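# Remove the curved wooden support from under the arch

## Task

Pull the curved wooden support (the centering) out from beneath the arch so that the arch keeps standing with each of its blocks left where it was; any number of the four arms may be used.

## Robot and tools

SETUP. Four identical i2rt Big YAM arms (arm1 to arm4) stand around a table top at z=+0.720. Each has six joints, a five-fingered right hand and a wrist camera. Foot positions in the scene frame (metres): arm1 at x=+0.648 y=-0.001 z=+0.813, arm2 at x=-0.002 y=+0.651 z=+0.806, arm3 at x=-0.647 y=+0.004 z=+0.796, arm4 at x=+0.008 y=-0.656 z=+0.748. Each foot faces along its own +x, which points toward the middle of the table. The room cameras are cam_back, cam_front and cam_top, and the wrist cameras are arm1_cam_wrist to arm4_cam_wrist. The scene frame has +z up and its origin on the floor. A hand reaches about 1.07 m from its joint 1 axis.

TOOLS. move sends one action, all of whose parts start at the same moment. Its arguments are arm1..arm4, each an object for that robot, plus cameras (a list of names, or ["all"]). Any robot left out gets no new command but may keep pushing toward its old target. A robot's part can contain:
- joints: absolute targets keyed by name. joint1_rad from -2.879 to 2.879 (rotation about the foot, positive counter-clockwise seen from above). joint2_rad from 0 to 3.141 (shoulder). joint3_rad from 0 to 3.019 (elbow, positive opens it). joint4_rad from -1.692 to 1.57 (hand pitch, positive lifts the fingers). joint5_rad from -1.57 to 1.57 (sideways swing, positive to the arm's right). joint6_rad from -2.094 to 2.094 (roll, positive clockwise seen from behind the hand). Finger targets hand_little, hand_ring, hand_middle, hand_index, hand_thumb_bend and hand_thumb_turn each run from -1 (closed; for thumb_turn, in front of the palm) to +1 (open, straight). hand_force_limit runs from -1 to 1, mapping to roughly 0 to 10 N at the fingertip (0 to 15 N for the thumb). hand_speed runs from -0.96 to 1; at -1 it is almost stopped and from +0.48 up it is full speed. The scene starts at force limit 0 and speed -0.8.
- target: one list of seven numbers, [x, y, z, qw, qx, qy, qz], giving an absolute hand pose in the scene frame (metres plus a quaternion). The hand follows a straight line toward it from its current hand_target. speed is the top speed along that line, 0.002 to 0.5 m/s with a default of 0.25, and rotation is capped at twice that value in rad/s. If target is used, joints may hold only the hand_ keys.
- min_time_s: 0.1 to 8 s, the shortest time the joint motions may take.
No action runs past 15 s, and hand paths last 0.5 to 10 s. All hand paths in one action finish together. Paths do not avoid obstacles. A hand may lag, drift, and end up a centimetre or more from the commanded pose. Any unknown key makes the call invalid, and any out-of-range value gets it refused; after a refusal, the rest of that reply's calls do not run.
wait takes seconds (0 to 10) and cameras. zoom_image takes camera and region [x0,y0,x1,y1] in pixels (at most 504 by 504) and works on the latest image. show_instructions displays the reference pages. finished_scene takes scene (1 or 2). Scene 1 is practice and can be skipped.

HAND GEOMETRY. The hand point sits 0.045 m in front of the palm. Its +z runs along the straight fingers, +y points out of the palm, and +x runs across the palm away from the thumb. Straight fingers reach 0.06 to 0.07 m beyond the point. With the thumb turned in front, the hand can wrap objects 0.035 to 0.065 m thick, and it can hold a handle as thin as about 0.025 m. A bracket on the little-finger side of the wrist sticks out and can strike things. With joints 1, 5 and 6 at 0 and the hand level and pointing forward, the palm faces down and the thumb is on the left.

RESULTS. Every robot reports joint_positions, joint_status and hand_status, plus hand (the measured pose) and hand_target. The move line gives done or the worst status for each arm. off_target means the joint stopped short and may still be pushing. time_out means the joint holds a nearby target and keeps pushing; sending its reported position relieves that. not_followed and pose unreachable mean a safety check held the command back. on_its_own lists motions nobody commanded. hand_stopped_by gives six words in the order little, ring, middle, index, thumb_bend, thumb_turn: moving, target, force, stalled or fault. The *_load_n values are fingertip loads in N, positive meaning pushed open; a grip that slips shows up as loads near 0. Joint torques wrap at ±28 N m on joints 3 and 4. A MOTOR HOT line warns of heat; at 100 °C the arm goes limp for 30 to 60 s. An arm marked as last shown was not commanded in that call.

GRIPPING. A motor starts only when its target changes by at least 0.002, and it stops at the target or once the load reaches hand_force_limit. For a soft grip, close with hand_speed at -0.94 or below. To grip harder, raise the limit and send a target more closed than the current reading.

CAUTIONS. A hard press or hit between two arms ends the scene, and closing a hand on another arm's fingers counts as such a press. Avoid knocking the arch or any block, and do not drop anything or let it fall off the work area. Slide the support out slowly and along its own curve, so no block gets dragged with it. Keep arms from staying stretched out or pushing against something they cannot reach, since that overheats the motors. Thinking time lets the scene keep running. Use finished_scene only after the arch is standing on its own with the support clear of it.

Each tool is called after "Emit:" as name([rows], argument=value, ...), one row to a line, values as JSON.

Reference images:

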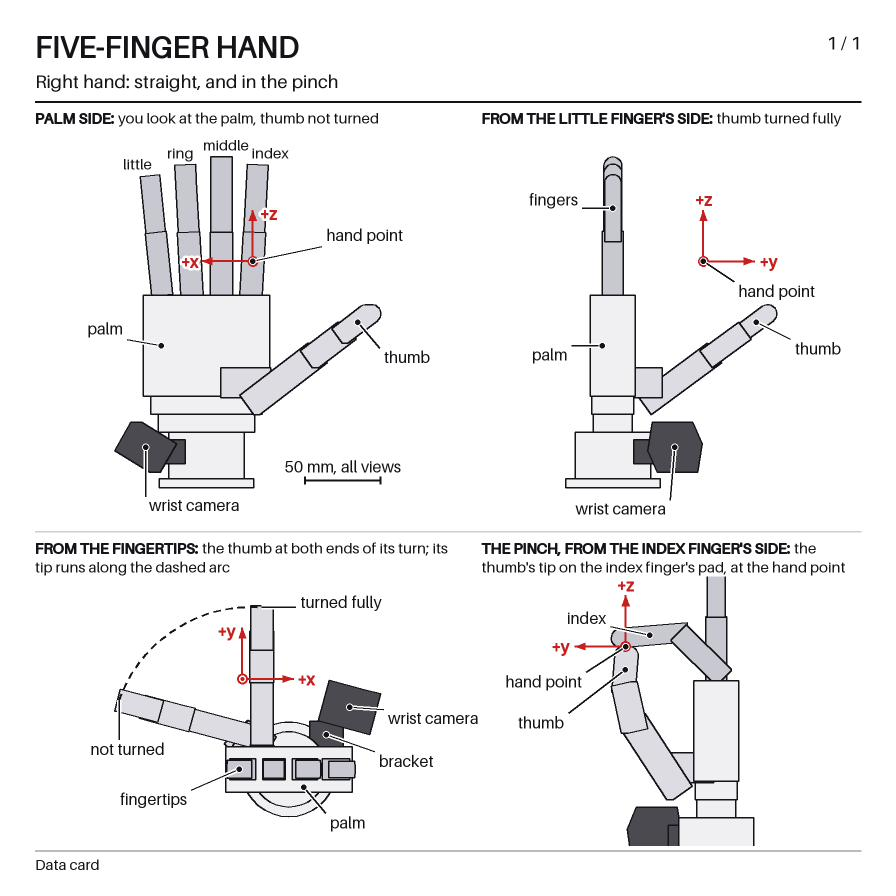

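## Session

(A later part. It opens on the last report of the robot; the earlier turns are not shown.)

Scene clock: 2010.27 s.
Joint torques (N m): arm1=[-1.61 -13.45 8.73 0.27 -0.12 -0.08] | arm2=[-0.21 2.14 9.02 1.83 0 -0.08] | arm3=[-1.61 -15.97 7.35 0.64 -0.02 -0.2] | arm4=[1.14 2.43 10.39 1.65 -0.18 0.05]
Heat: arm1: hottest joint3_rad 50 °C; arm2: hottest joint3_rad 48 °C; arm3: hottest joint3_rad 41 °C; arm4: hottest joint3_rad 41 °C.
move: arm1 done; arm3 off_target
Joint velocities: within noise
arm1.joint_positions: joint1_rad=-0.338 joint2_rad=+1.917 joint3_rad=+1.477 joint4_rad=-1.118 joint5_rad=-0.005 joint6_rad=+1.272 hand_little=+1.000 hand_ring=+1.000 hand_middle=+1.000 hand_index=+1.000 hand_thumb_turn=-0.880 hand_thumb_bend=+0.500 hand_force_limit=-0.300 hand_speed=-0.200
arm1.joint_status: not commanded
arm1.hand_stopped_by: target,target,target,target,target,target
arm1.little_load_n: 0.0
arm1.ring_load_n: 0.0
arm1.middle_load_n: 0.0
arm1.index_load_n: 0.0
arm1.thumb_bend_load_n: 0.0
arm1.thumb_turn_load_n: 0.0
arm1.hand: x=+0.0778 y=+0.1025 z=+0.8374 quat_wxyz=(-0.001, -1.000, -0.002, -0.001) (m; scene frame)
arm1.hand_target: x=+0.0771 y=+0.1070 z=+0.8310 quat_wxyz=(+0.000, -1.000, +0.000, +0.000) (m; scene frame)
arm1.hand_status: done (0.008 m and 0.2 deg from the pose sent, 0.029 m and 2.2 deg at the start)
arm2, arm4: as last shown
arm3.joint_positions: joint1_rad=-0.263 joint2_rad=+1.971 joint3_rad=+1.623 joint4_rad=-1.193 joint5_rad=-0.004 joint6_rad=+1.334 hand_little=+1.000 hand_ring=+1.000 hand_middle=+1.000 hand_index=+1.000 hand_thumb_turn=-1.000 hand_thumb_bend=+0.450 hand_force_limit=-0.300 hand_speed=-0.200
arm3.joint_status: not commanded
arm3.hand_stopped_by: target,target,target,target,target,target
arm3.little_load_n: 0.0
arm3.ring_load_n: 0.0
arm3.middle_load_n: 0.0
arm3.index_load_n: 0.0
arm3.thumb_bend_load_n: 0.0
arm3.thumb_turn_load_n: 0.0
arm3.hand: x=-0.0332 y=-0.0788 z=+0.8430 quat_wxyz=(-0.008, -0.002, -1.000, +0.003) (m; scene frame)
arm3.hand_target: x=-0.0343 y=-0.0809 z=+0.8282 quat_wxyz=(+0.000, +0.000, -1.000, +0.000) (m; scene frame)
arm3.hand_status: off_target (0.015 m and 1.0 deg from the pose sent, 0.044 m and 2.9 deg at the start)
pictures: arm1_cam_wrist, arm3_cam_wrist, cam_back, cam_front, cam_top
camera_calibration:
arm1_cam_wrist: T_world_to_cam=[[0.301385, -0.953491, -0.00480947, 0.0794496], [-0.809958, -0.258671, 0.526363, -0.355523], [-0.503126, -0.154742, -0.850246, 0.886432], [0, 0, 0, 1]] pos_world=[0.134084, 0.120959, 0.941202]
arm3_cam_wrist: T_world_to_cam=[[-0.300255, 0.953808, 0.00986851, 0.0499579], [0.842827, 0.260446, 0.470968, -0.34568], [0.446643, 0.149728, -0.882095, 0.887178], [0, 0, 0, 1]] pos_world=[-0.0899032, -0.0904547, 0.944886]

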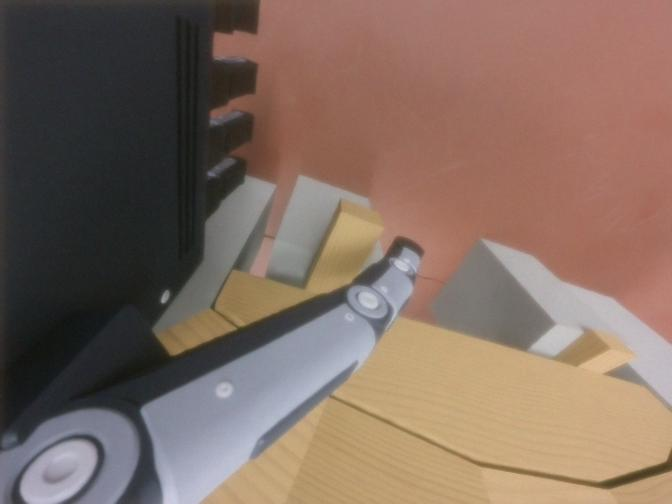

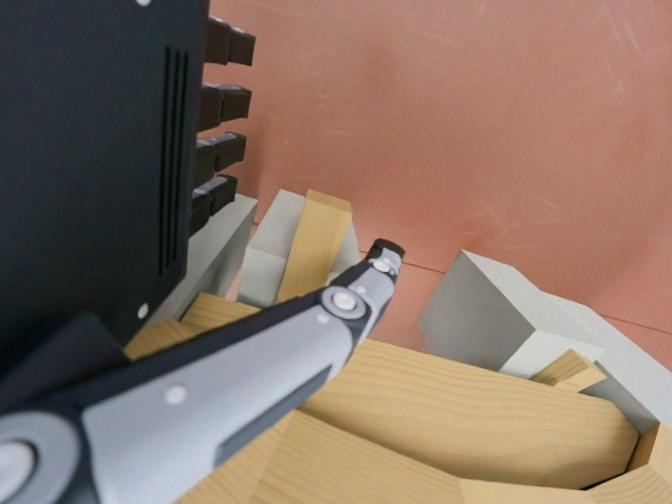

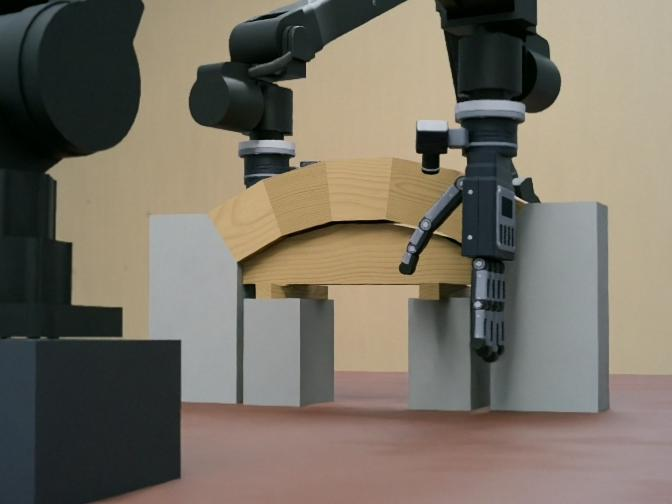

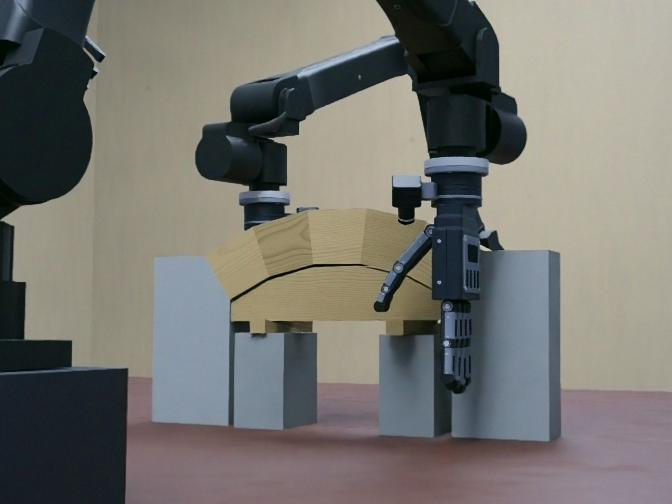

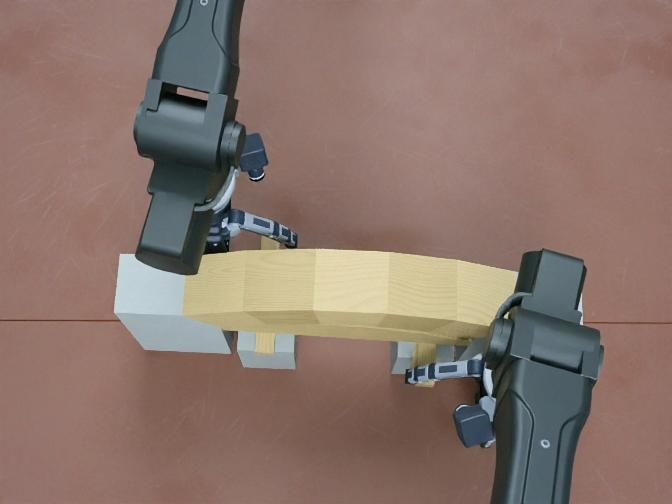

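Emit:
move(arm3={"target": [-0.034, -0.098, 0.830, 0, 0, 1, 0], "speed": 0.05})

Emit:
move(arm1={"joints": {"hand_thumb_bend": 0.12, "hand_speed": -0.9, "hand_force_limit": -0.5}}, arm3={"joints": {"hand_thumb_bend": 0.12, "hand_speed": -0.9, "hand_force_limit": -0.5}}, cameras=["arm1_cam_wrist", "arm3_cam_wrist", "cam_front", "cam_back"])

Emit:
zoom_image(camera="cam_front", region=[320, 230, 480, 390])

Emit:
zoom_image(camera="cam_back", region=[350, 180, 510, 340])

Emit:
zoom_image(camera="arm1_cam_wrist", region=[180, 100, 400, 340])

Emit:
zoom_image(camera="arm3_cam_wrist", region=[180, 100, 400, 340])

Scene clock: 2023.43 s.
Joint torques (N m): arm1=[-1.61 -13.45 8.72 0.28 -0.11 -0.08] | arm2=[-0.15 1.9 8.99 1.81 -0.01 -0.08] | arm3=[-2.2 -15.74 8.92 0.23 -0.01 -0.25] | arm4=[0.5 2.49 10.09 1.51 -0.13 0.05]
Heat: arm1: hottest joint3_rad 50 °C; arm2: hottest joint3_rad 48 °C; arm3: hottest joint3_rad 40 °C; arm4: hottest joint3_rad 41 °C.
move: arm3 off_target
Joint velocities: within noise
arm1, arm2, arm4: as last shown
arm1.hand_target: x=+0.0772 y=+0.1070 z=+0.8310 quat_wxyz=(+0.000, -1.000, +0.000, +0.000) (m; scene frame)
arm3.joint_positions: joint1_rad=-0.282 joint2_rad=+1.977 joint3_rad=+1.623 joint4_rad=-1.193 joint5_rad=-0.004 joint6_rad=+1.313 hand_little=+1.000 hand_ring=+1.000 hand_middle=+1.000 hand_index=+1.000 hand_thumb_turn=-1.000 hand_thumb_bend=+0.450 hand_force_limit=-0.300 hand_speed=-0.200
arm3.joint_status: not commanded
arm3.hand_stopped_by: target,target,target,target,target,target
arm3.little_load_n: 0.0
arm3.ring_load_n: 0.0
arm3.middle_load_n: 0.0
arm3.index_load_n: 0.0
arm3.thumb_bend_load_n: 0.0
arm3.thumb_turn_load_n: 0.0
arm3.hand: x=-0.0366 y=-0.0899 z=+0.8392 quat_wxyz=(-0.005, -0.001, -1.000, +0.002) (m; scene frame)
arm3.hand_target: x=-0.0343 y=-0.0980 z=+0.8301 quat_wxyz=(+0.000, +0.000, -1.000, +0.000) (m; scene frame)
arm3.hand_status: off_target (0.013 m and 0.6 deg from the pose sent, 0.023 m and 1.0 deg at the start)
arm4.thumb_turn_load_n: 0.5
pictures: none

Scene clock: 2026.57 s.
Joint torques (N m): arm1=[-1.61 -13.45 8.73 0.29 -0.07 -0.07] | arm2=[-0.21 1.9 8.99 1.81 -0.01 -0.09] | arm3=[-2.2 -15.79 8.94 0.25 0.58 -0.14] | arm4=[0.03 2.2 10.19 1.57 -0.1 -0.01]
Heat: arm1: hottest joint3_rad 50 °C; arm2: hottest joint3_rad 48 °C; arm3: hottest joint3_rad 40 °C; arm4: hottest joint3_rad 41 °C.
move: arm1 done; arm3 off_target
Joint velocities: within noise
arm1.joint_positions: joint1_rad=-0.338 joint2_rad=+1.917 joint3_rad=+1.477 joint4_rad=-1.118 joint5_rad=-0.006 joint6_rad=+1.271 hand_little=+1.000 hand_ring=+1.000 hand_middle=+1.000 hand_index=+1.000 hand_thumb_turn=-0.880 hand_thumb_bend=+0.121 hand_force_limit=-0.500 hand_speed=-0.900
arm1.joint_status: all done
arm1.hand_stopped_by: target,target,target,target,target,target
arm1.little_load_n: 0.0
arm1.ring_load_n: 0.0
arm1.middle_load_n: 0.0
arm1.index_load_n: 0.0
arm1.thumb_bend_load_n: 1.5
arm1.thumb_turn_load_n: -1.0
arm1.hand: x=+0.0778 y=+0.1023 z=+0.8375 quat_wxyz=(-0.001, -1.000, -0.002, +0.000) (m; scene frame)
arm1.hand_target: x=+0.0772 y=+0.1070 z=+0.8310 quat_wxyz=(+0.000, -1.000, +0.000, +0.000) (m; scene frame)
arm1.hand_status: not commanded
arm2, arm4: as last shown
arm3.joint_positions: joint1_rad=-0.282 joint2_rad=+1.977 joint3_rad=+1.623 joint4_rad=-1.194 joint5_rad=-0.020 joint6_rad=+1.300 hand_little=+1.000 hand_ring=+1.000 hand_middle=+1.000 hand_index=+1.000 hand_thumb_turn=-1.000 hand_thumb_bend=+0.151 hand_force_limit=-0.500 hand_speed=-0.900
arm3.joint_status: hand_thumb_bend off_target (ended at +0.151, target +0.120); the others done
arm3.hand_stopped_by: target,target,target,target,force,target
arm3.little_load_n: 0.0
arm3.ring_load_n: 0.0
arm3.middle_load_n: 0.0
arm3.index_load_n: 0.0
arm3.thumb_bend_load_n: 3.5
arm3.thumb_turn_load_n: -1.0
arm3.hand: x=-0.0368 y=-0.0864 z=+0.8402 quat_wxyz=(-0.006, +0.005, -1.000, -0.006) (m; scene frame)
arm3.hand_target: x=-0.0342 y=-0.0979 z=+0.8301 quat_wxyz=(+0.000, +0.000, -1.000, +0.000) (m; scene frame)
arm3.hand_status: not commanded
arm4.thumb_turn_load_n: 0.0
pictures: arm1_cam_wrist, arm3_cam_wrist, cam_back, cam_front
camera_calibration:
arm1_cam_wrist: T_world_to_cam=[[0.302091, -0.953271, -0.0038472, 0.0783308], [-0.809632, -0.258698, 0.526851, -0.356101], [-0.503227, -0.156042, -0.849949, 0.886391], [0, 0, 0, 1]] pos_world=[0.134083, 0.120862, 0.9413]
arm3_cam_wrist: T_world_to_cam=[[-0.313474, 0.94922, 0.0267592, 0.0411014], [0.8405, 0.264235, 0.473012, -0.340875], [0.441921, 0.170768, -0.88065, 0.887929], [0, 0, 0, 1]] pos_world=[-0.093005, -0.100573, 0.942092]

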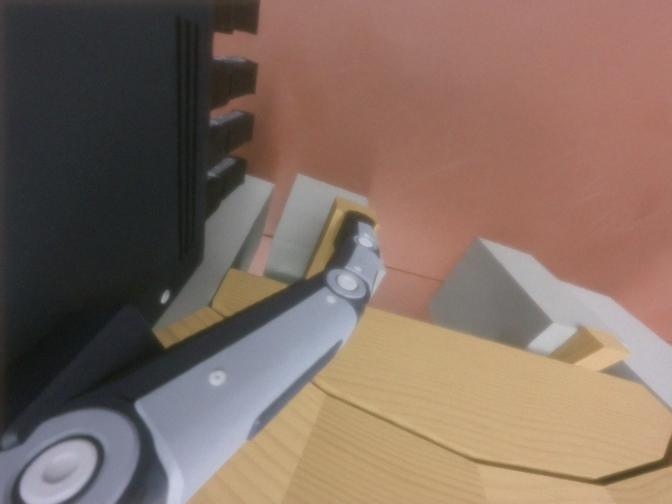

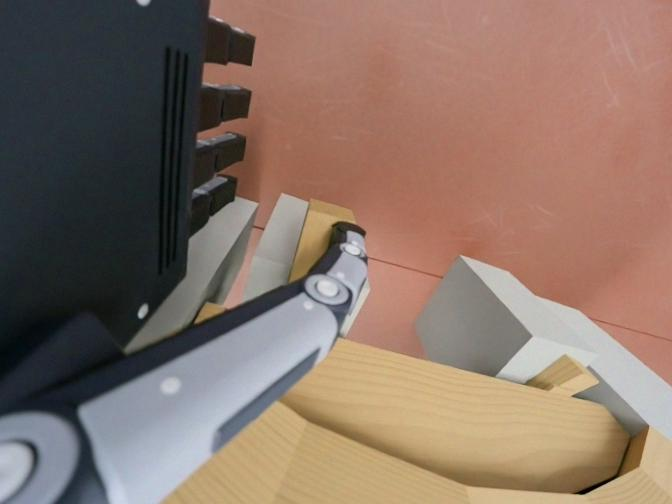

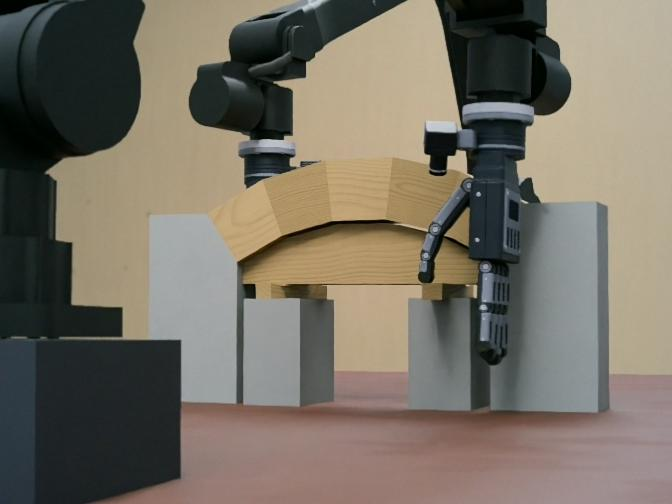

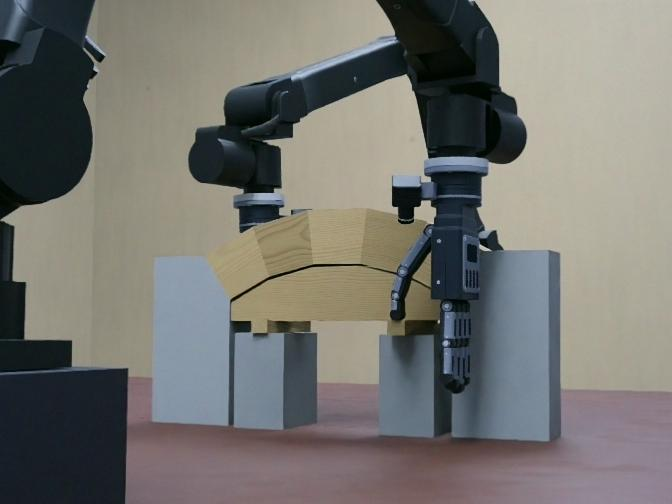

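Scaled by 3.150.

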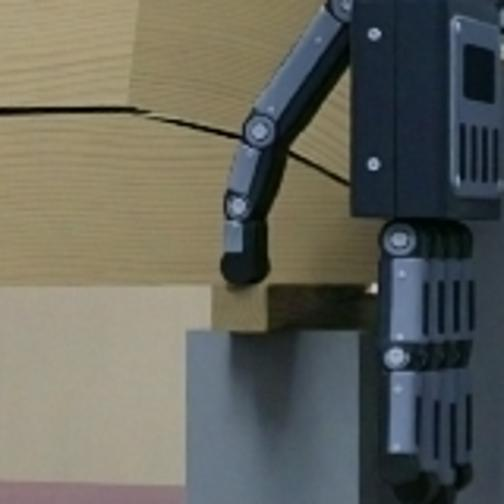

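Scaled by 3.150.

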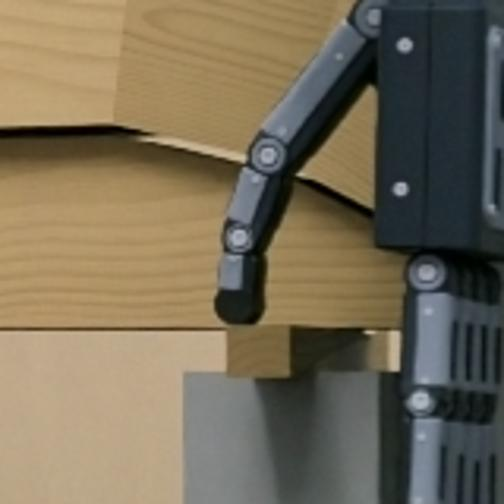

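Scaled by 2.100.

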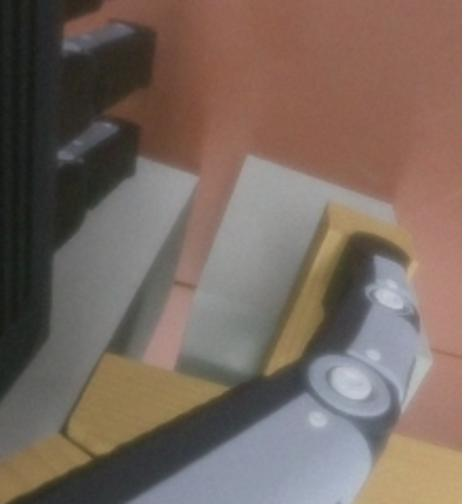

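Scaled by 2.100.

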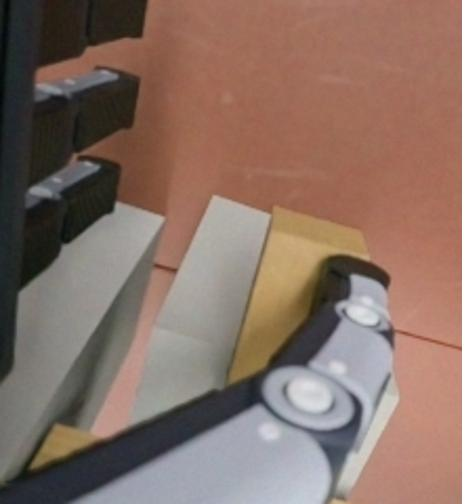

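Emit:
move(arm1={"joints": {"hand_index": -0.6, "hand_speed": -0.9, "hand_force_limit": -0.4}}, arm3={"joints": {"hand_index": -0.6, "hand_speed": -0.9, "hand_force_limit": -0.4}}, cameras=["arm1_cam_wrist", "arm3_cam_wrist", "cam_front", "cam_back"])

Emit:
zoom_image(camera="cam_front", region=[320, 230, 480, 390])

Emit:
zoom_image(camera="cam_back", region=[350, 180, 510, 340])

Emit:
zoom_image(camera="arm1_cam_wrist", region=[180, 100, 400, 340])

Emit:
zoom_image(camera="arm3_cam_wrist", region=[180, 100, 400, 340])

Scene clock: 2046.00 s.
Joint torques (N m): arm1=[-1.61 -13.45 8.72 0.29 -0.08 -0.06] | arm2=[-0.26 1.96 9.02 1.83 0 -0.08] | arm3=[-2.2 -15.79 8.94 0.25 0.56 -0.13] | arm4=[1.49 2.43 10.04 1.74 -0.15 0.11]
Heat: arm1: hottest joint3_rad 50 °C; arm2: hottest joint3_rad 48 °C; arm3: hottest joint3_rad 40 °C; arm4: hottest joint3_rad 41 °C.
move: arm1 off_target; arm3 off_target
Joint velocities: within noise
arm1.joint_positions: joint1_rad=-0.338 joint2_rad=+1.917 joint3_rad=+1.477 joint4_rad=-1.118 joint5_rad=-0.006 joint6_rad=+1.271 hand_little=+1.000 hand_ring=+1.000 hand_middle=+1.000 hand_index=-0.023 hand_thumb_turn=-0.880 hand_thumb_bend=+0.121 hand_force_limit=-0.400 hand_speed=-0.900
arm1.joint_status: hand_index off_target (ended at -0.023, target -0.600); the others done
arm1.hand_stopped_by: target,target,target,force,target,target
arm1.little_load_n: 0.0
arm1.ring_load_n: 0.0
arm1.middle_load_n: 0.0
arm1.index_load_n: 4.0
arm1.thumb_bend_load_n: 2.5
arm1.thumb_turn_load_n: -0.5
arm1.hand: x=+0.0778 y=+0.1023 z=+0.8375 quat_wxyz=(-0.001, -1.000, -0.002, +0.000) (m; scene frame)
arm1.hand_target: x=+0.0771 y=+0.1069 z=+0.8311 quat_wxyz=(+0.000, -1.000, +0.000, +0.000) (m; scene frame)
arm1.hand_status: not commanded
arm2, arm4: as last shown
arm3.joint_positions: joint1_rad=-0.282 joint2_rad=+1.977 joint3_rad=+1.623 joint4_rad=-1.194 joint5_rad=-0.020 joint6_rad=+1.300 hand_little=+1.000 hand_ring=+1.000 hand_middle=+1.000 hand_index=-0.060 hand_thumb_turn=-1.000 hand_thumb_bend=+0.152 hand_force_limit=-0.400 hand_speed=-0.900
arm3.joint_status: hand_index off_target (ended at -0.060, target -0.600); the others done
arm3.hand_stopped_by: target,target,target,force,force,target
arm3.little_load_n: 0.0
arm3.ring_load_n: 0.0
arm3.middle_load_n: 0.0
arm3.index_load_n: 3.5
arm3.thumb_bend_load_n: 5.0
arm3.thumb_turn_load_n: -1.0
arm3.hand: x=-0.0369 y=-0.0865 z=+0.8402 quat_wxyz=(-0.006, +0.005, -1.000, -0.006) (m; scene frame)
arm3.hand_target: x=-0.0343 y=-0.0979 z=+0.8301 quat_wxyz=(+0.000, +0.000, -1.000, +0.000) (m; scene frame)
arm3.hand_status: not commanded
pictures: arm1_cam_wrist, arm3_cam_wrist, cam_back, cam_front
camera_calibration:
arm1_cam_wrist: T_world_to_cam=[[0.302091, -0.953271, -0.0038472, 0.0783308], [-0.809632, -0.258698, 0.526851, -0.356101], [-0.503227, -0.156042, -0.849949, 0.886391], [0, 0, 0, 1]] pos_world=[0.134083, 0.120862, 0.9413]
arm3_cam_wrist: T_world_to_cam=[[-0.31385, 0.949103, 0.026502, 0.041265], [0.84046, 0.264722, 0.47281, -0.340556], [0.44173, 0.170665, -0.880766, 0.888054], [0, 0, 0, 1]] pos_world=[-0.093105, -0.100572, 0.942092]

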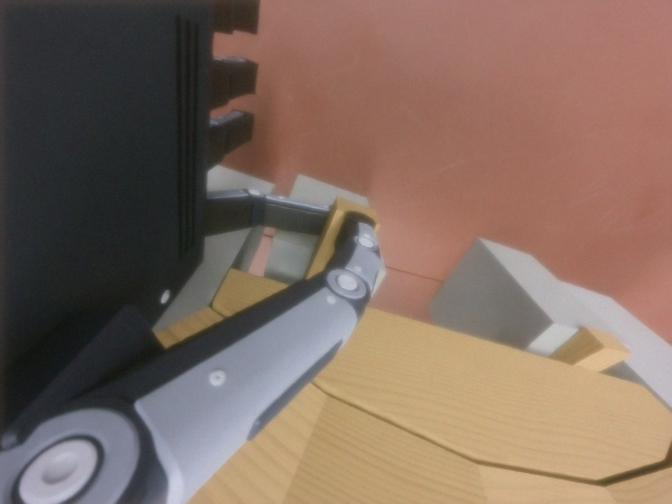

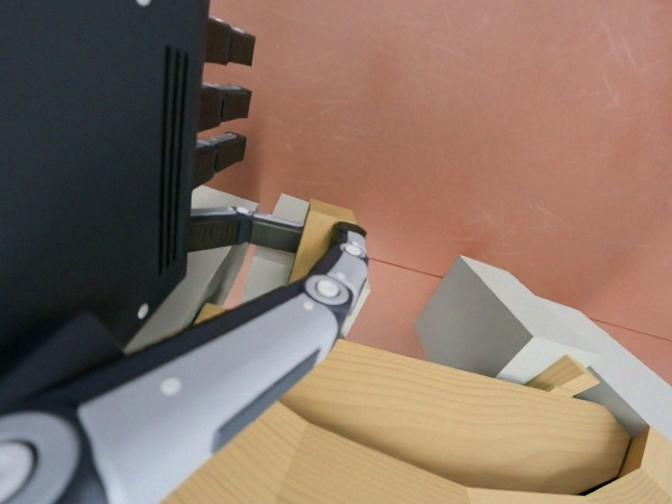

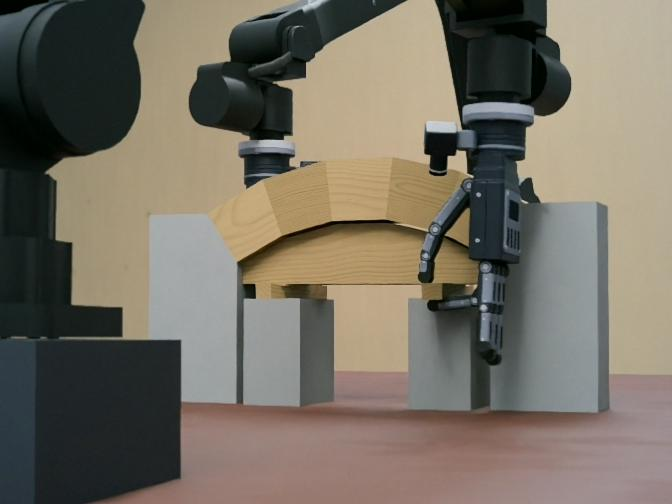

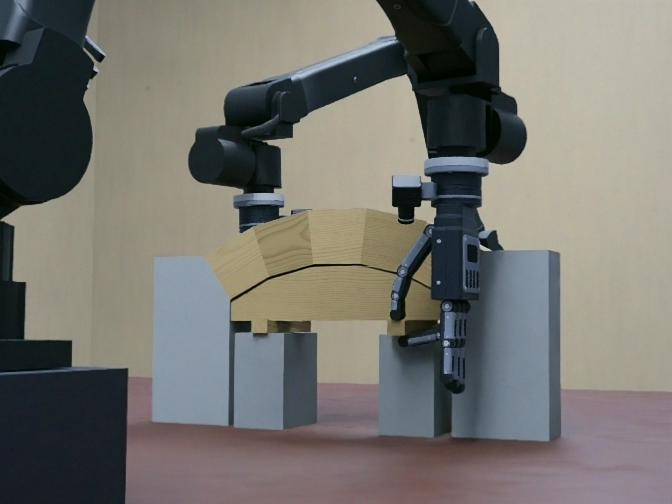

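Scaled by 3.150.

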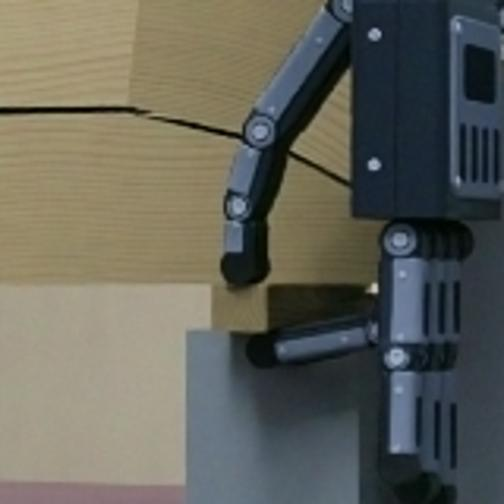

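Scaled by 3.150.

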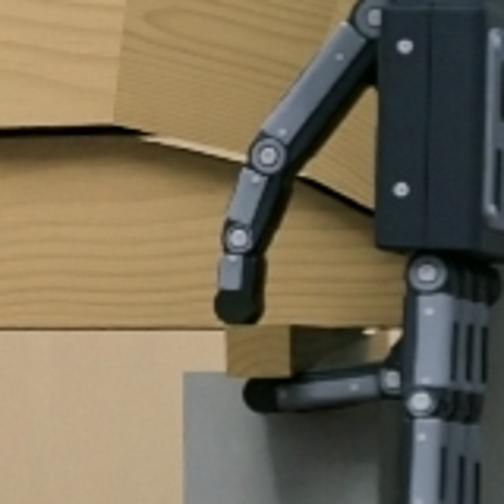

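Scaled by 2.100.

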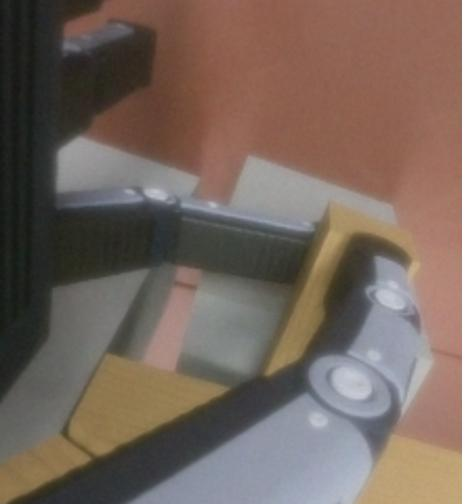

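Scaled by 2.100.

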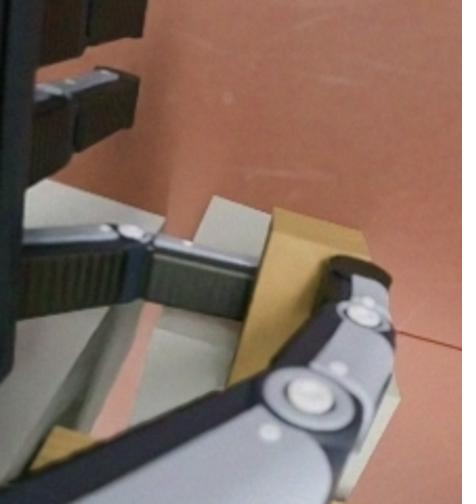

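Emit:
move(arm1={"joints": {"hand_index": -0.65, "hand_speed": -0.93, "hand_force_limit": 0.2}}, arm3={"joints": {"hand_index": -0.65, "hand_speed": -0.93, "hand_force_limit": 0.2}})

Emit:
move(arm1={"target": [0.100, 0.107, 0.835, 0, 1, 0, 0], "speed": 0.03}, cameras=["arm1_cam_wrist", "arm3_cam_wrist", "cam_front", "cam_back", "cam_top"])

Emit:
zoom_image(camera="cam_front", region=[200, 220, 480, 390])

Emit:
zoom_image(camera="cam_back", region=[220, 180, 510, 340])

Emit:
zoom_image(camera="arm1_cam_wrist", region=[180, 100, 400, 340])

Scene clock: 2062.50 s.
Joint torques (N m): arm1=[-1.61 -13.51 8.73 0.28 -0.08 -0.07] | arm2=[-0.21 1.96 8.99 1.81 0 -0.07] | arm3=[-2.2 -15.79 8.94 0.25 0.53 -0.14] | arm4=[1.32 2.14 10.07 1.85 -0.19 0.04]
Heat: arm1: hottest joint3_rad 49 °C; arm2: hottest joint3_rad 48 °C; arm3: hottest joint3_rad 41 °C; arm4: hottest joint3_rad 41 °C.
move: arm1 off_target; arm3 off_target
Joint velocities: within noise
arm1.joint_positions: joint1_rad=-0.338 joint2_rad=+1.917 joint3_rad=+1.477 joint4_rad=-1.118 joint5_rad=-0.006 joint6_rad=+1.271 hand_little=+1.000 hand_ring=+1.000 hand_middle=+1.000 hand_index=-0.033 hand_thumb_turn=-0.880 hand_thumb_bend=+0.122 hand_force_limit=+0.200 hand_speed=-0.930
arm1.joint_status: hand_index off_target (ended at -0.033, target -0.650); the others done
arm1.hand_stopped_by: target,target,target,force,target,target
arm1.little_load_n: 0.0
arm1.ring_load_n: 0.0
arm1.middle_load_n: 0.0
arm1.index_load_n: 7.0
arm1.thumb_bend_load_n: 3.5
arm1.thumb_turn_load_n: -1.0
arm1.hand: x=+0.0778 y=+0.1023 z=+0.8375 quat_wxyz=(-0.001, -1.000, -0.002, +0.000) (m; scene frame)
arm1.hand_target: x=+0.0771 y=+0.1069 z=+0.8311 quat_wxyz=(+0.000, -1.000, +0.000, +0.000) (m; scene frame)
arm1.hand_status: not commanded
arm2, arm4: as last shown
arm2.middle_load_n: -0.5
arm3.joint_positions: joint1_rad=-0.282 joint2_rad=+1.977 joint3_rad=+1.623 joint4_rad=-1.194 joint5_rad=-0.019 joint6_rad=+1.300 hand_little=+1.000 hand_ring=+1.000 hand_middle=+1.000 hand_index=-0.077 hand_thumb_turn=-1.000 hand_thumb_bend=+0.153 hand_force_limit=+0.200 hand_speed=-0.930
arm3.joint_status: hand_index off_target (ended at -0.077, target -0.650); the others done
arm3.hand_stopped_by: target,target,target,force,force,target
arm3.little_load_n: 0.0
arm3.ring_load_n: 0.0
arm3.middle_load_n: 0.0
arm3.index_load_n: 6.0
arm3.thumb_bend_load_n: 8.5
arm3.thumb_turn_load_n: -0.5
arm3.hand: x=-0.0369 y=-0.0866 z=+0.8402 quat_wxyz=(-0.006, +0.005, -1.000, -0.005) (m; scene frame)
arm3.hand_target: x=-0.0343 y=-0.0980 z=+0.8301 quat_wxyz=(+0.000, +0.000, -1.000, +0.000) (m; scene frame)
arm3.hand_status: not commanded
pictures: none

Scene clock: 2063.80 s.
Joint torques (N m): arm1=[-1.9 -14.86 6.98 -0.13 0.05 -0.2] | arm2=[-0.21 2.02 8.99 1.81 0 -0.08] | arm3=[-2.2 -15.79 8.94 0.25 0.53 -0.14] | arm4=[-0.15 2.55 10 1.8 -0.14 0.03]
Heat: arm1: hottest joint3_rad 49 °C; arm2: hottest joint3_rad 48 °C; arm3: hottest joint3_rad 41 °C; arm4: hottest joint3_rad 41 °C.
move: arm1 off_target
Joint velocities: within noise
arm1.joint_positions: joint1_rad=-0.346 joint2_rad=+1.885 joint3_rad=+1.421 joint4_rad=-1.085 joint5_rad=-0.009 joint6_rad=+1.271 hand_little=+1.000 hand_ring=+1.000 hand_middle=+1.000 hand_index=-0.033 hand_thumb_turn=-0.880 hand_thumb_bend=+0.122 hand_force_limit=+0.200 hand_speed=-0.930
arm1.joint_status: not commanded
arm1.hand_stopped_by: target,target,target,force,target,target
arm1.little_load_n: 0.0
arm1.ring_load_n: 0.0
arm1.middle_load_n: 0.0
arm1.index_load_n: 7.0
arm1.thumb_bend_load_n: 3.0
arm1.thumb_turn_load_n: -0.5
arm1.hand: x=+0.0904 y=+0.1028 z=+0.8359 quat_wxyz=(-0.002, -1.000, +0.002, +0.004) (m; scene frame)
arm1.hand_target: x=+0.0999 y=+0.1068 z=+0.8350 quat_wxyz=(+0.000, -1.000, +0.000, +0.000) (m; scene frame)
arm1.hand_status: off_target (0.011 m and 0.6 deg from the pose sent, 0.023 m and 0.3 deg at the start)
arm2, arm3, arm4: as last shown
arm3.thumb_turn_load_n: 0.0
arm3.hand_target: x=-0.0343 y=-0.0979 z=+0.8301 quat_wxyz=(+0.000, +0.000, -1.000, +0.000) (m; scene frame)
pictures: arm1_cam_wrist, arm3_cam_wrist, cam_back, cam_front, cam_top
camera_calibration:
arm1_cam_wrist: T_world_to_cam=[[0.294033, -0.955774, -0.00642195, 0.0782044], [-0.80681, -0.251797, 0.534468, -0.352332], [-0.512448, -0.15197, -0.845164, 0.887851], [0, 0, 0, 1]] pos_world=[0.147718, 0.120956, 0.939192]
arm3_cam_wrist: T_world_to_cam=[[-0.313781, 0.949143, 0.0258523, 0.0419842], [0.840583, 0.265024, 0.472422, -0.340075], [0.441544, 0.169968, -0.880993, 0.888109], [0, 0, 0, 1]] pos_world=[-0.0931046, -0.100671, 0.941992]

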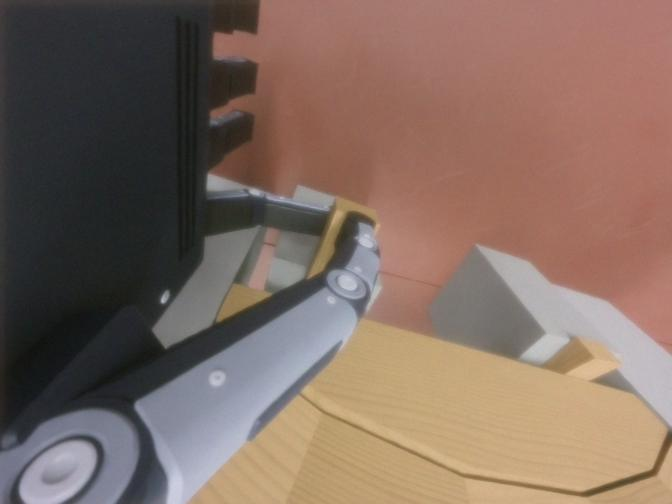

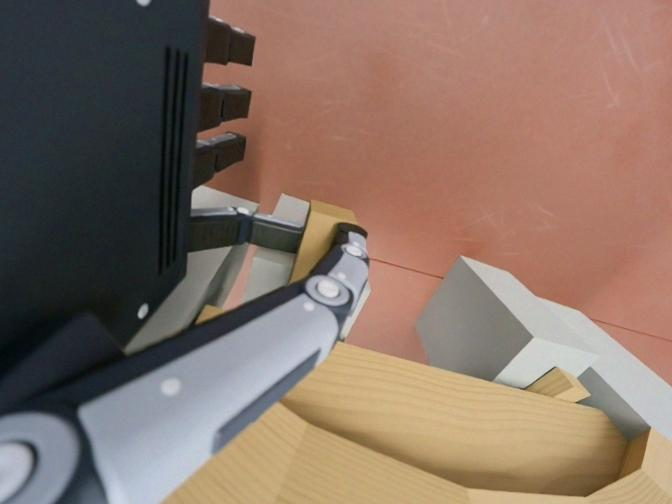

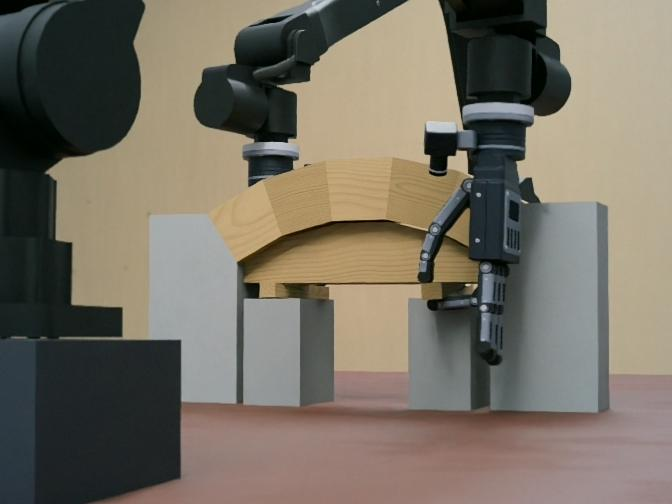

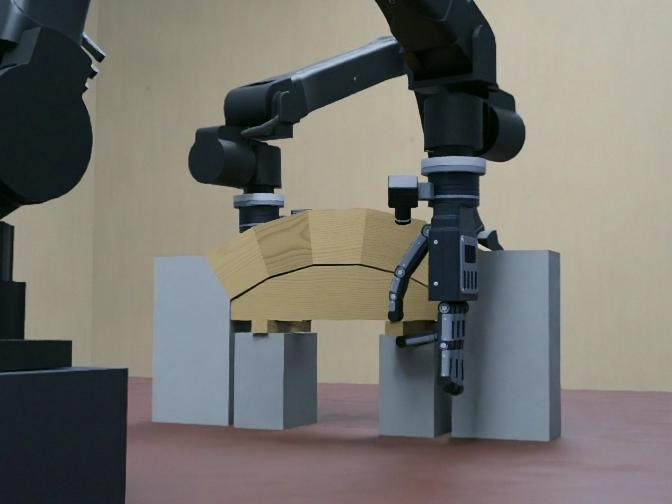

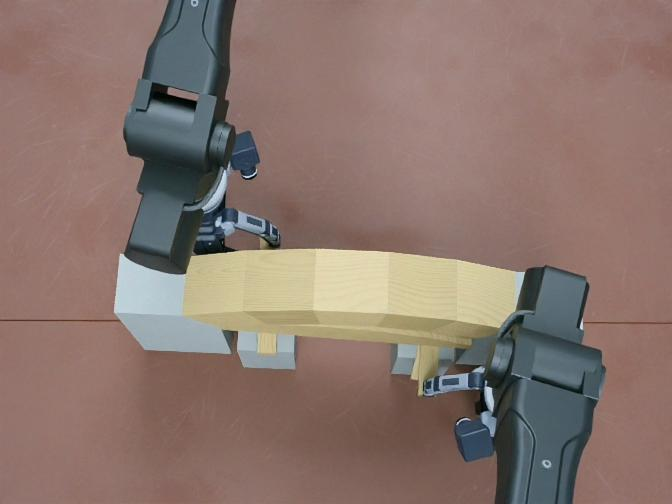

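Scaled by 1.800.

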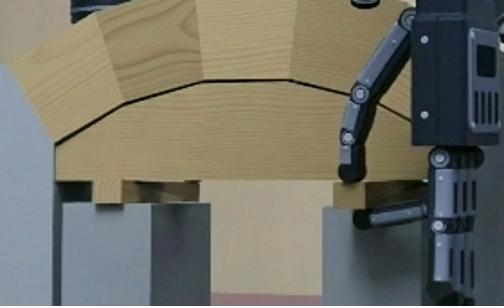

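Scaled by 1.738.

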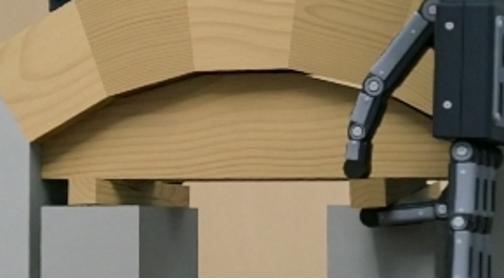

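Scaled by 2.100.

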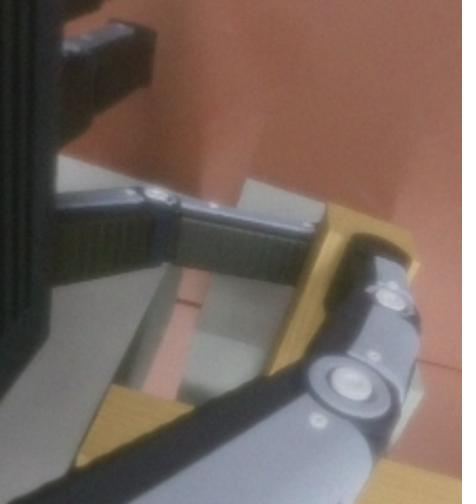

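Emit:
move(cameras=["cam_front", "cam_back", "cam_top", "arm1_cam_wrist", "arm3_cam_wrist"])

Scene clock: 2108.93 s.
Joint torques (N m): arm1=[-1.96 -14.86 6.95 -0.16 0.05 -0.2] | arm2=[-0.09 1.9 8.98 1.81 0 -0.08] | arm3=[-2.2 -15.79 8.92 0.25 0.53 -0.14] | arm4=[-0.03 2.43 10.22 1.73 -0.18 0.08]
Heat: arm1: hottest joint3_rad 46 °C; arm2: hottest joint3_rad 48 °C; arm3: hottest joint3_rad 41 °C; arm4: hottest joint3_rad 41 °C.
Joint velocities: within noise
arm1.joint_positions: joint1_rad=-0.346 joint2_rad=+1.885 joint3_rad=+1.421 joint4_rad=-1.085 joint5_rad=-0.009 joint6_rad=+1.271 hand_little=+1.000 hand_ring=+1.000 hand_middle=+1.000 hand_index=-0.033 hand_thumb_turn=-0.880 hand_thumb_bend=+0.122 hand_force_limit=+0.200 hand_speed=-0.930
arm1.joint_status: not commanded
arm1.hand_stopped_by: target,target,target,force,target,target
arm1.little_load_n: 0.0
arm1.ring_load_n: 0.0
arm1.middle_load_n: 0.0
arm1.index_load_n: 7.0
arm1.thumb_bend_load_n: 3.0
arm1.thumb_turn_load_n: -0.5
arm1.hand: x=+0.0904 y=+0.1028 z=+0.8359 quat_wxyz=(-0.002, -1.000, +0.002, +0.004) (m; scene frame)
arm1.hand_target: x=+0.0999 y=+0.1068 z=+0.8350 quat_wxyz=(+0.000, -1.000, +0.000, +0.000) (m; scene frame)
arm1.hand_status: off_target (0.011 m and 0.6 deg from the pose sent, 0.023 m and 0.3 deg at the start)
arm2.joint_positions: joint1_rad=-0.011 joint2_rad=+0.646 joint3_rad=+1.374 joint4_rad=-1.418 joint5_rad=+0.091 joint6_rad=-0.991 hand_little=+1.000 hand_ring=+1.000 hand_middle=+1.000 hand_index=+1.000 hand_thumb_turn=+1.000 hand_thumb_bend=+1.000 hand_force_limit=+0.000 hand_speed=-0.800
arm2.joint_status: not commanded
arm2.hand_stopped_by: target,target,target,target,target,target
arm2.little_load_n: 0.0
arm2.ring_load_n: 0.0
arm2.middle_load_n: 0.0
arm2.index_load_n: 0.0
arm2.thumb_bend_load_n: -0.5
arm2.thumb_turn_load_n: 0.0
arm2.hand: x=-0.0608 y=+0.4410 z=+1.2592 quat_wxyz=(+0.243, +0.401, -0.810, +0.352) (m; scene frame)
arm2.hand_target: x=-0.0608 y=+0.4412 z=+1.2694 quat_wxyz=(+0.248, +0.398, -0.806, +0.362) (m; scene frame)
arm2.hand_status: not commanded
arm3.joint_positions: joint1_rad=-0.282 joint2_rad=+1.977 joint3_rad=+1.623 joint4_rad=-1.194 joint5_rad=-0.019 joint6_rad=+1.300 hand_little=+1.000 hand_ring=+1.000 hand_middle=+1.000 hand_index=-0.077 hand_thumb_turn=-1.000 hand_thumb_bend=+0.153 hand_force_limit=+0.200 hand_speed=-0.930
arm3.joint_status: not commanded
arm3.hand_stopped_by: target,target,target,force,force,target
arm3.little_load_n: 0.0
arm3.ring_load_n: 0.0
arm3.middle_load_n: 0.0
arm3.index_load_n: 6.0
arm3.thumb_bend_load_n: 8.5
arm3.thumb_turn_load_n: -0.5
arm3.hand: x=-0.0369 y=-0.0866 z=+0.8402 quat_wxyz=(-0.006, +0.005, -1.000, -0.005) (m; scene frame)
arm3.hand_target: x=-0.0343 y=-0.0979 z=+0.8301 quat_wxyz=(+0.000, +0.000, -1.000, +0.000) (m; scene frame)
arm3.hand_status: not commanded
arm4.joint_positions: joint1_rad=+0.111 joint2_rad=+0.644 joint3_rad=+1.326 joint4_rad=-1.552 joint5_rad=-0.099 joint6_rad=-1.379 hand_little=+1.000 hand_ring=+1.000 hand_middle=+1.000 hand_index=+1.000 hand_thumb_turn=+1.000 hand_thumb_bend=+1.000 hand_force_limit=+0.000 hand_speed=-0.800
arm4.joint_status: not commanded
arm4.hand_stopped_by: target,target,target,target,target,target
arm4.little_load_n: 0.0
arm4.ring_load_n: 0.0
arm4.middle_load_n: 0.0
arm4.index_load_n: 0.0
arm4.thumb_bend_load_n: 0.0
arm4.thumb_turn_load_n: 0.0
arm4.hand: x=+0.0120 y=-0.4479 z=+1.1632 quat_wxyz=(-0.303, +0.666, +0.663, +0.155) (m; scene frame)
arm4.hand_target: x=+0.0119 y=-0.4466 z=+1.1755 quat_wxyz=(-0.315, +0.662, +0.660, +0.163) (m; scene frame)
arm4.hand_status: not commanded
pictures: arm1_cam_wrist, arm3_cam_wrist, cam_back, cam_front, cam_top
camera_calibration:
arm1_cam_wrist: T_world_to_cam=[[0.294033, -0.955774, -0.00642195, 0.0782044], [-0.80681, -0.251797, 0.534468, -0.352332], [-0.512448, -0.15197, -0.845164, 0.887851], [0, 0, 0, 1]] pos_world=[0.147718, 0.120956, 0.939192]
arm3_cam_wrist: T_world_to_cam=[[-0.313781, 0.949143, 0.0258523, 0.0419842], [0.840583, 0.265024, 0.472422, -0.340075], [0.441544, 0.169968, -0.880993, 0.888109], [0, 0, 0, 1]] pos_world=[-0.0931046, -0.100671, 0.941992]

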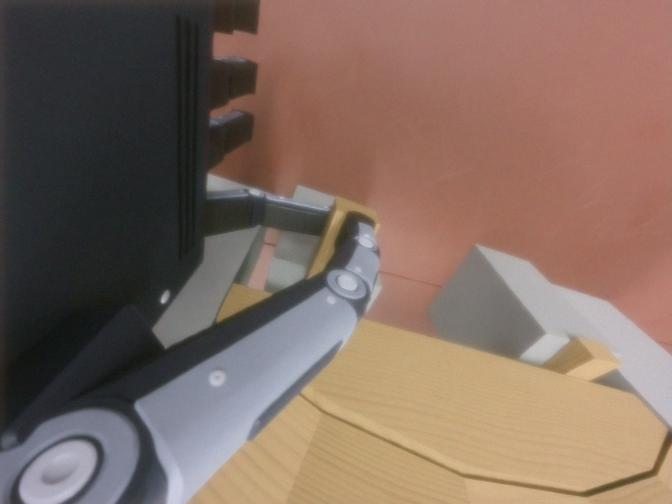

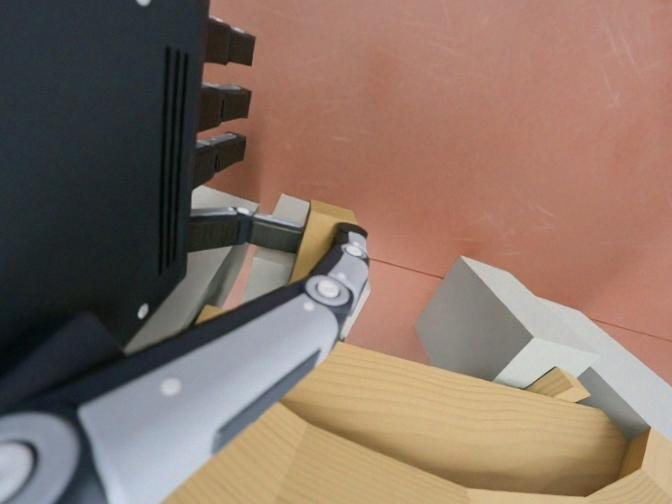

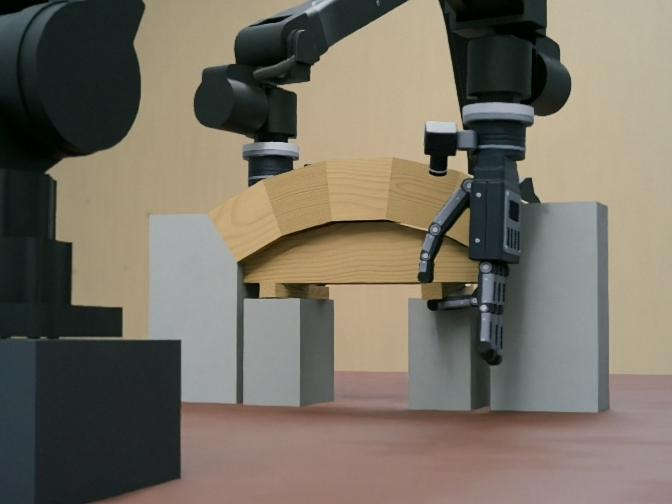

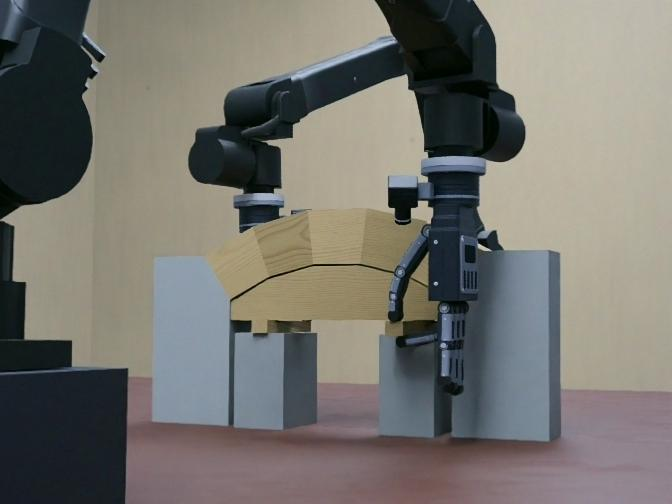

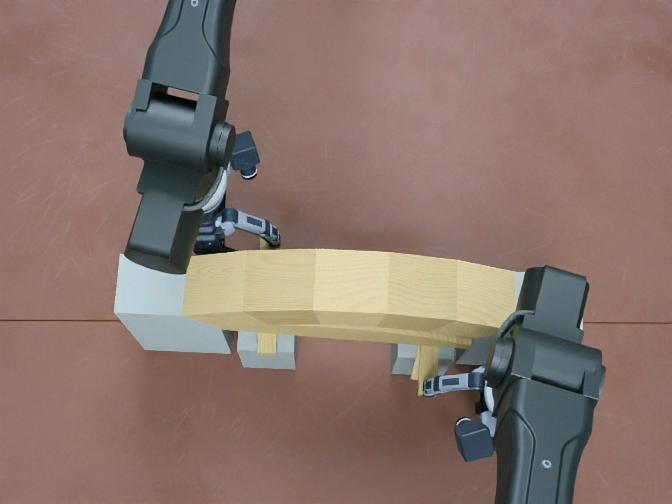

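Emit:
zoom_image(camera="cam_front", region=[320, 240, 480, 360])

Emit:
zoom_image(camera="cam_back", region=[220, 180, 400, 315])

Emit:
zoom_image(camera="cam_top", region=[320, 290, 520, 440])

Scaled by 3.150.

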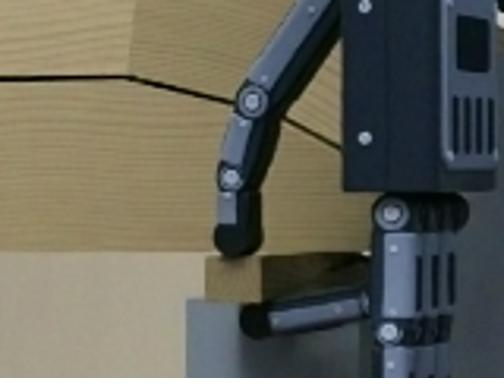

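Scaled by 2.800.

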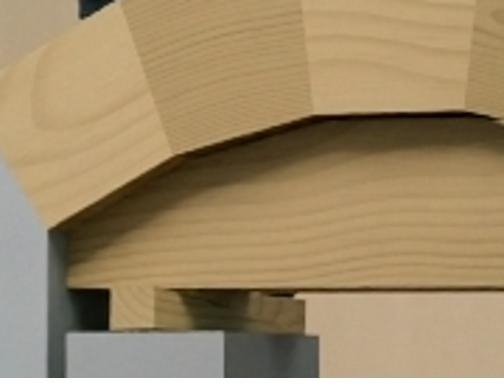

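Scaled by 2.520.

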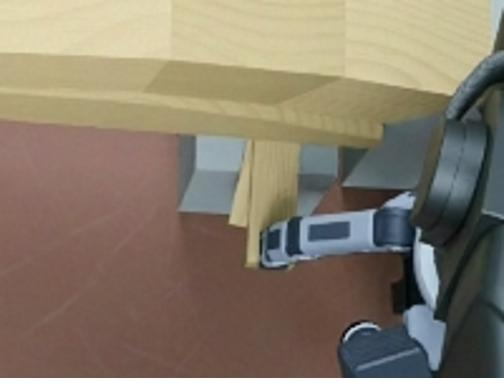

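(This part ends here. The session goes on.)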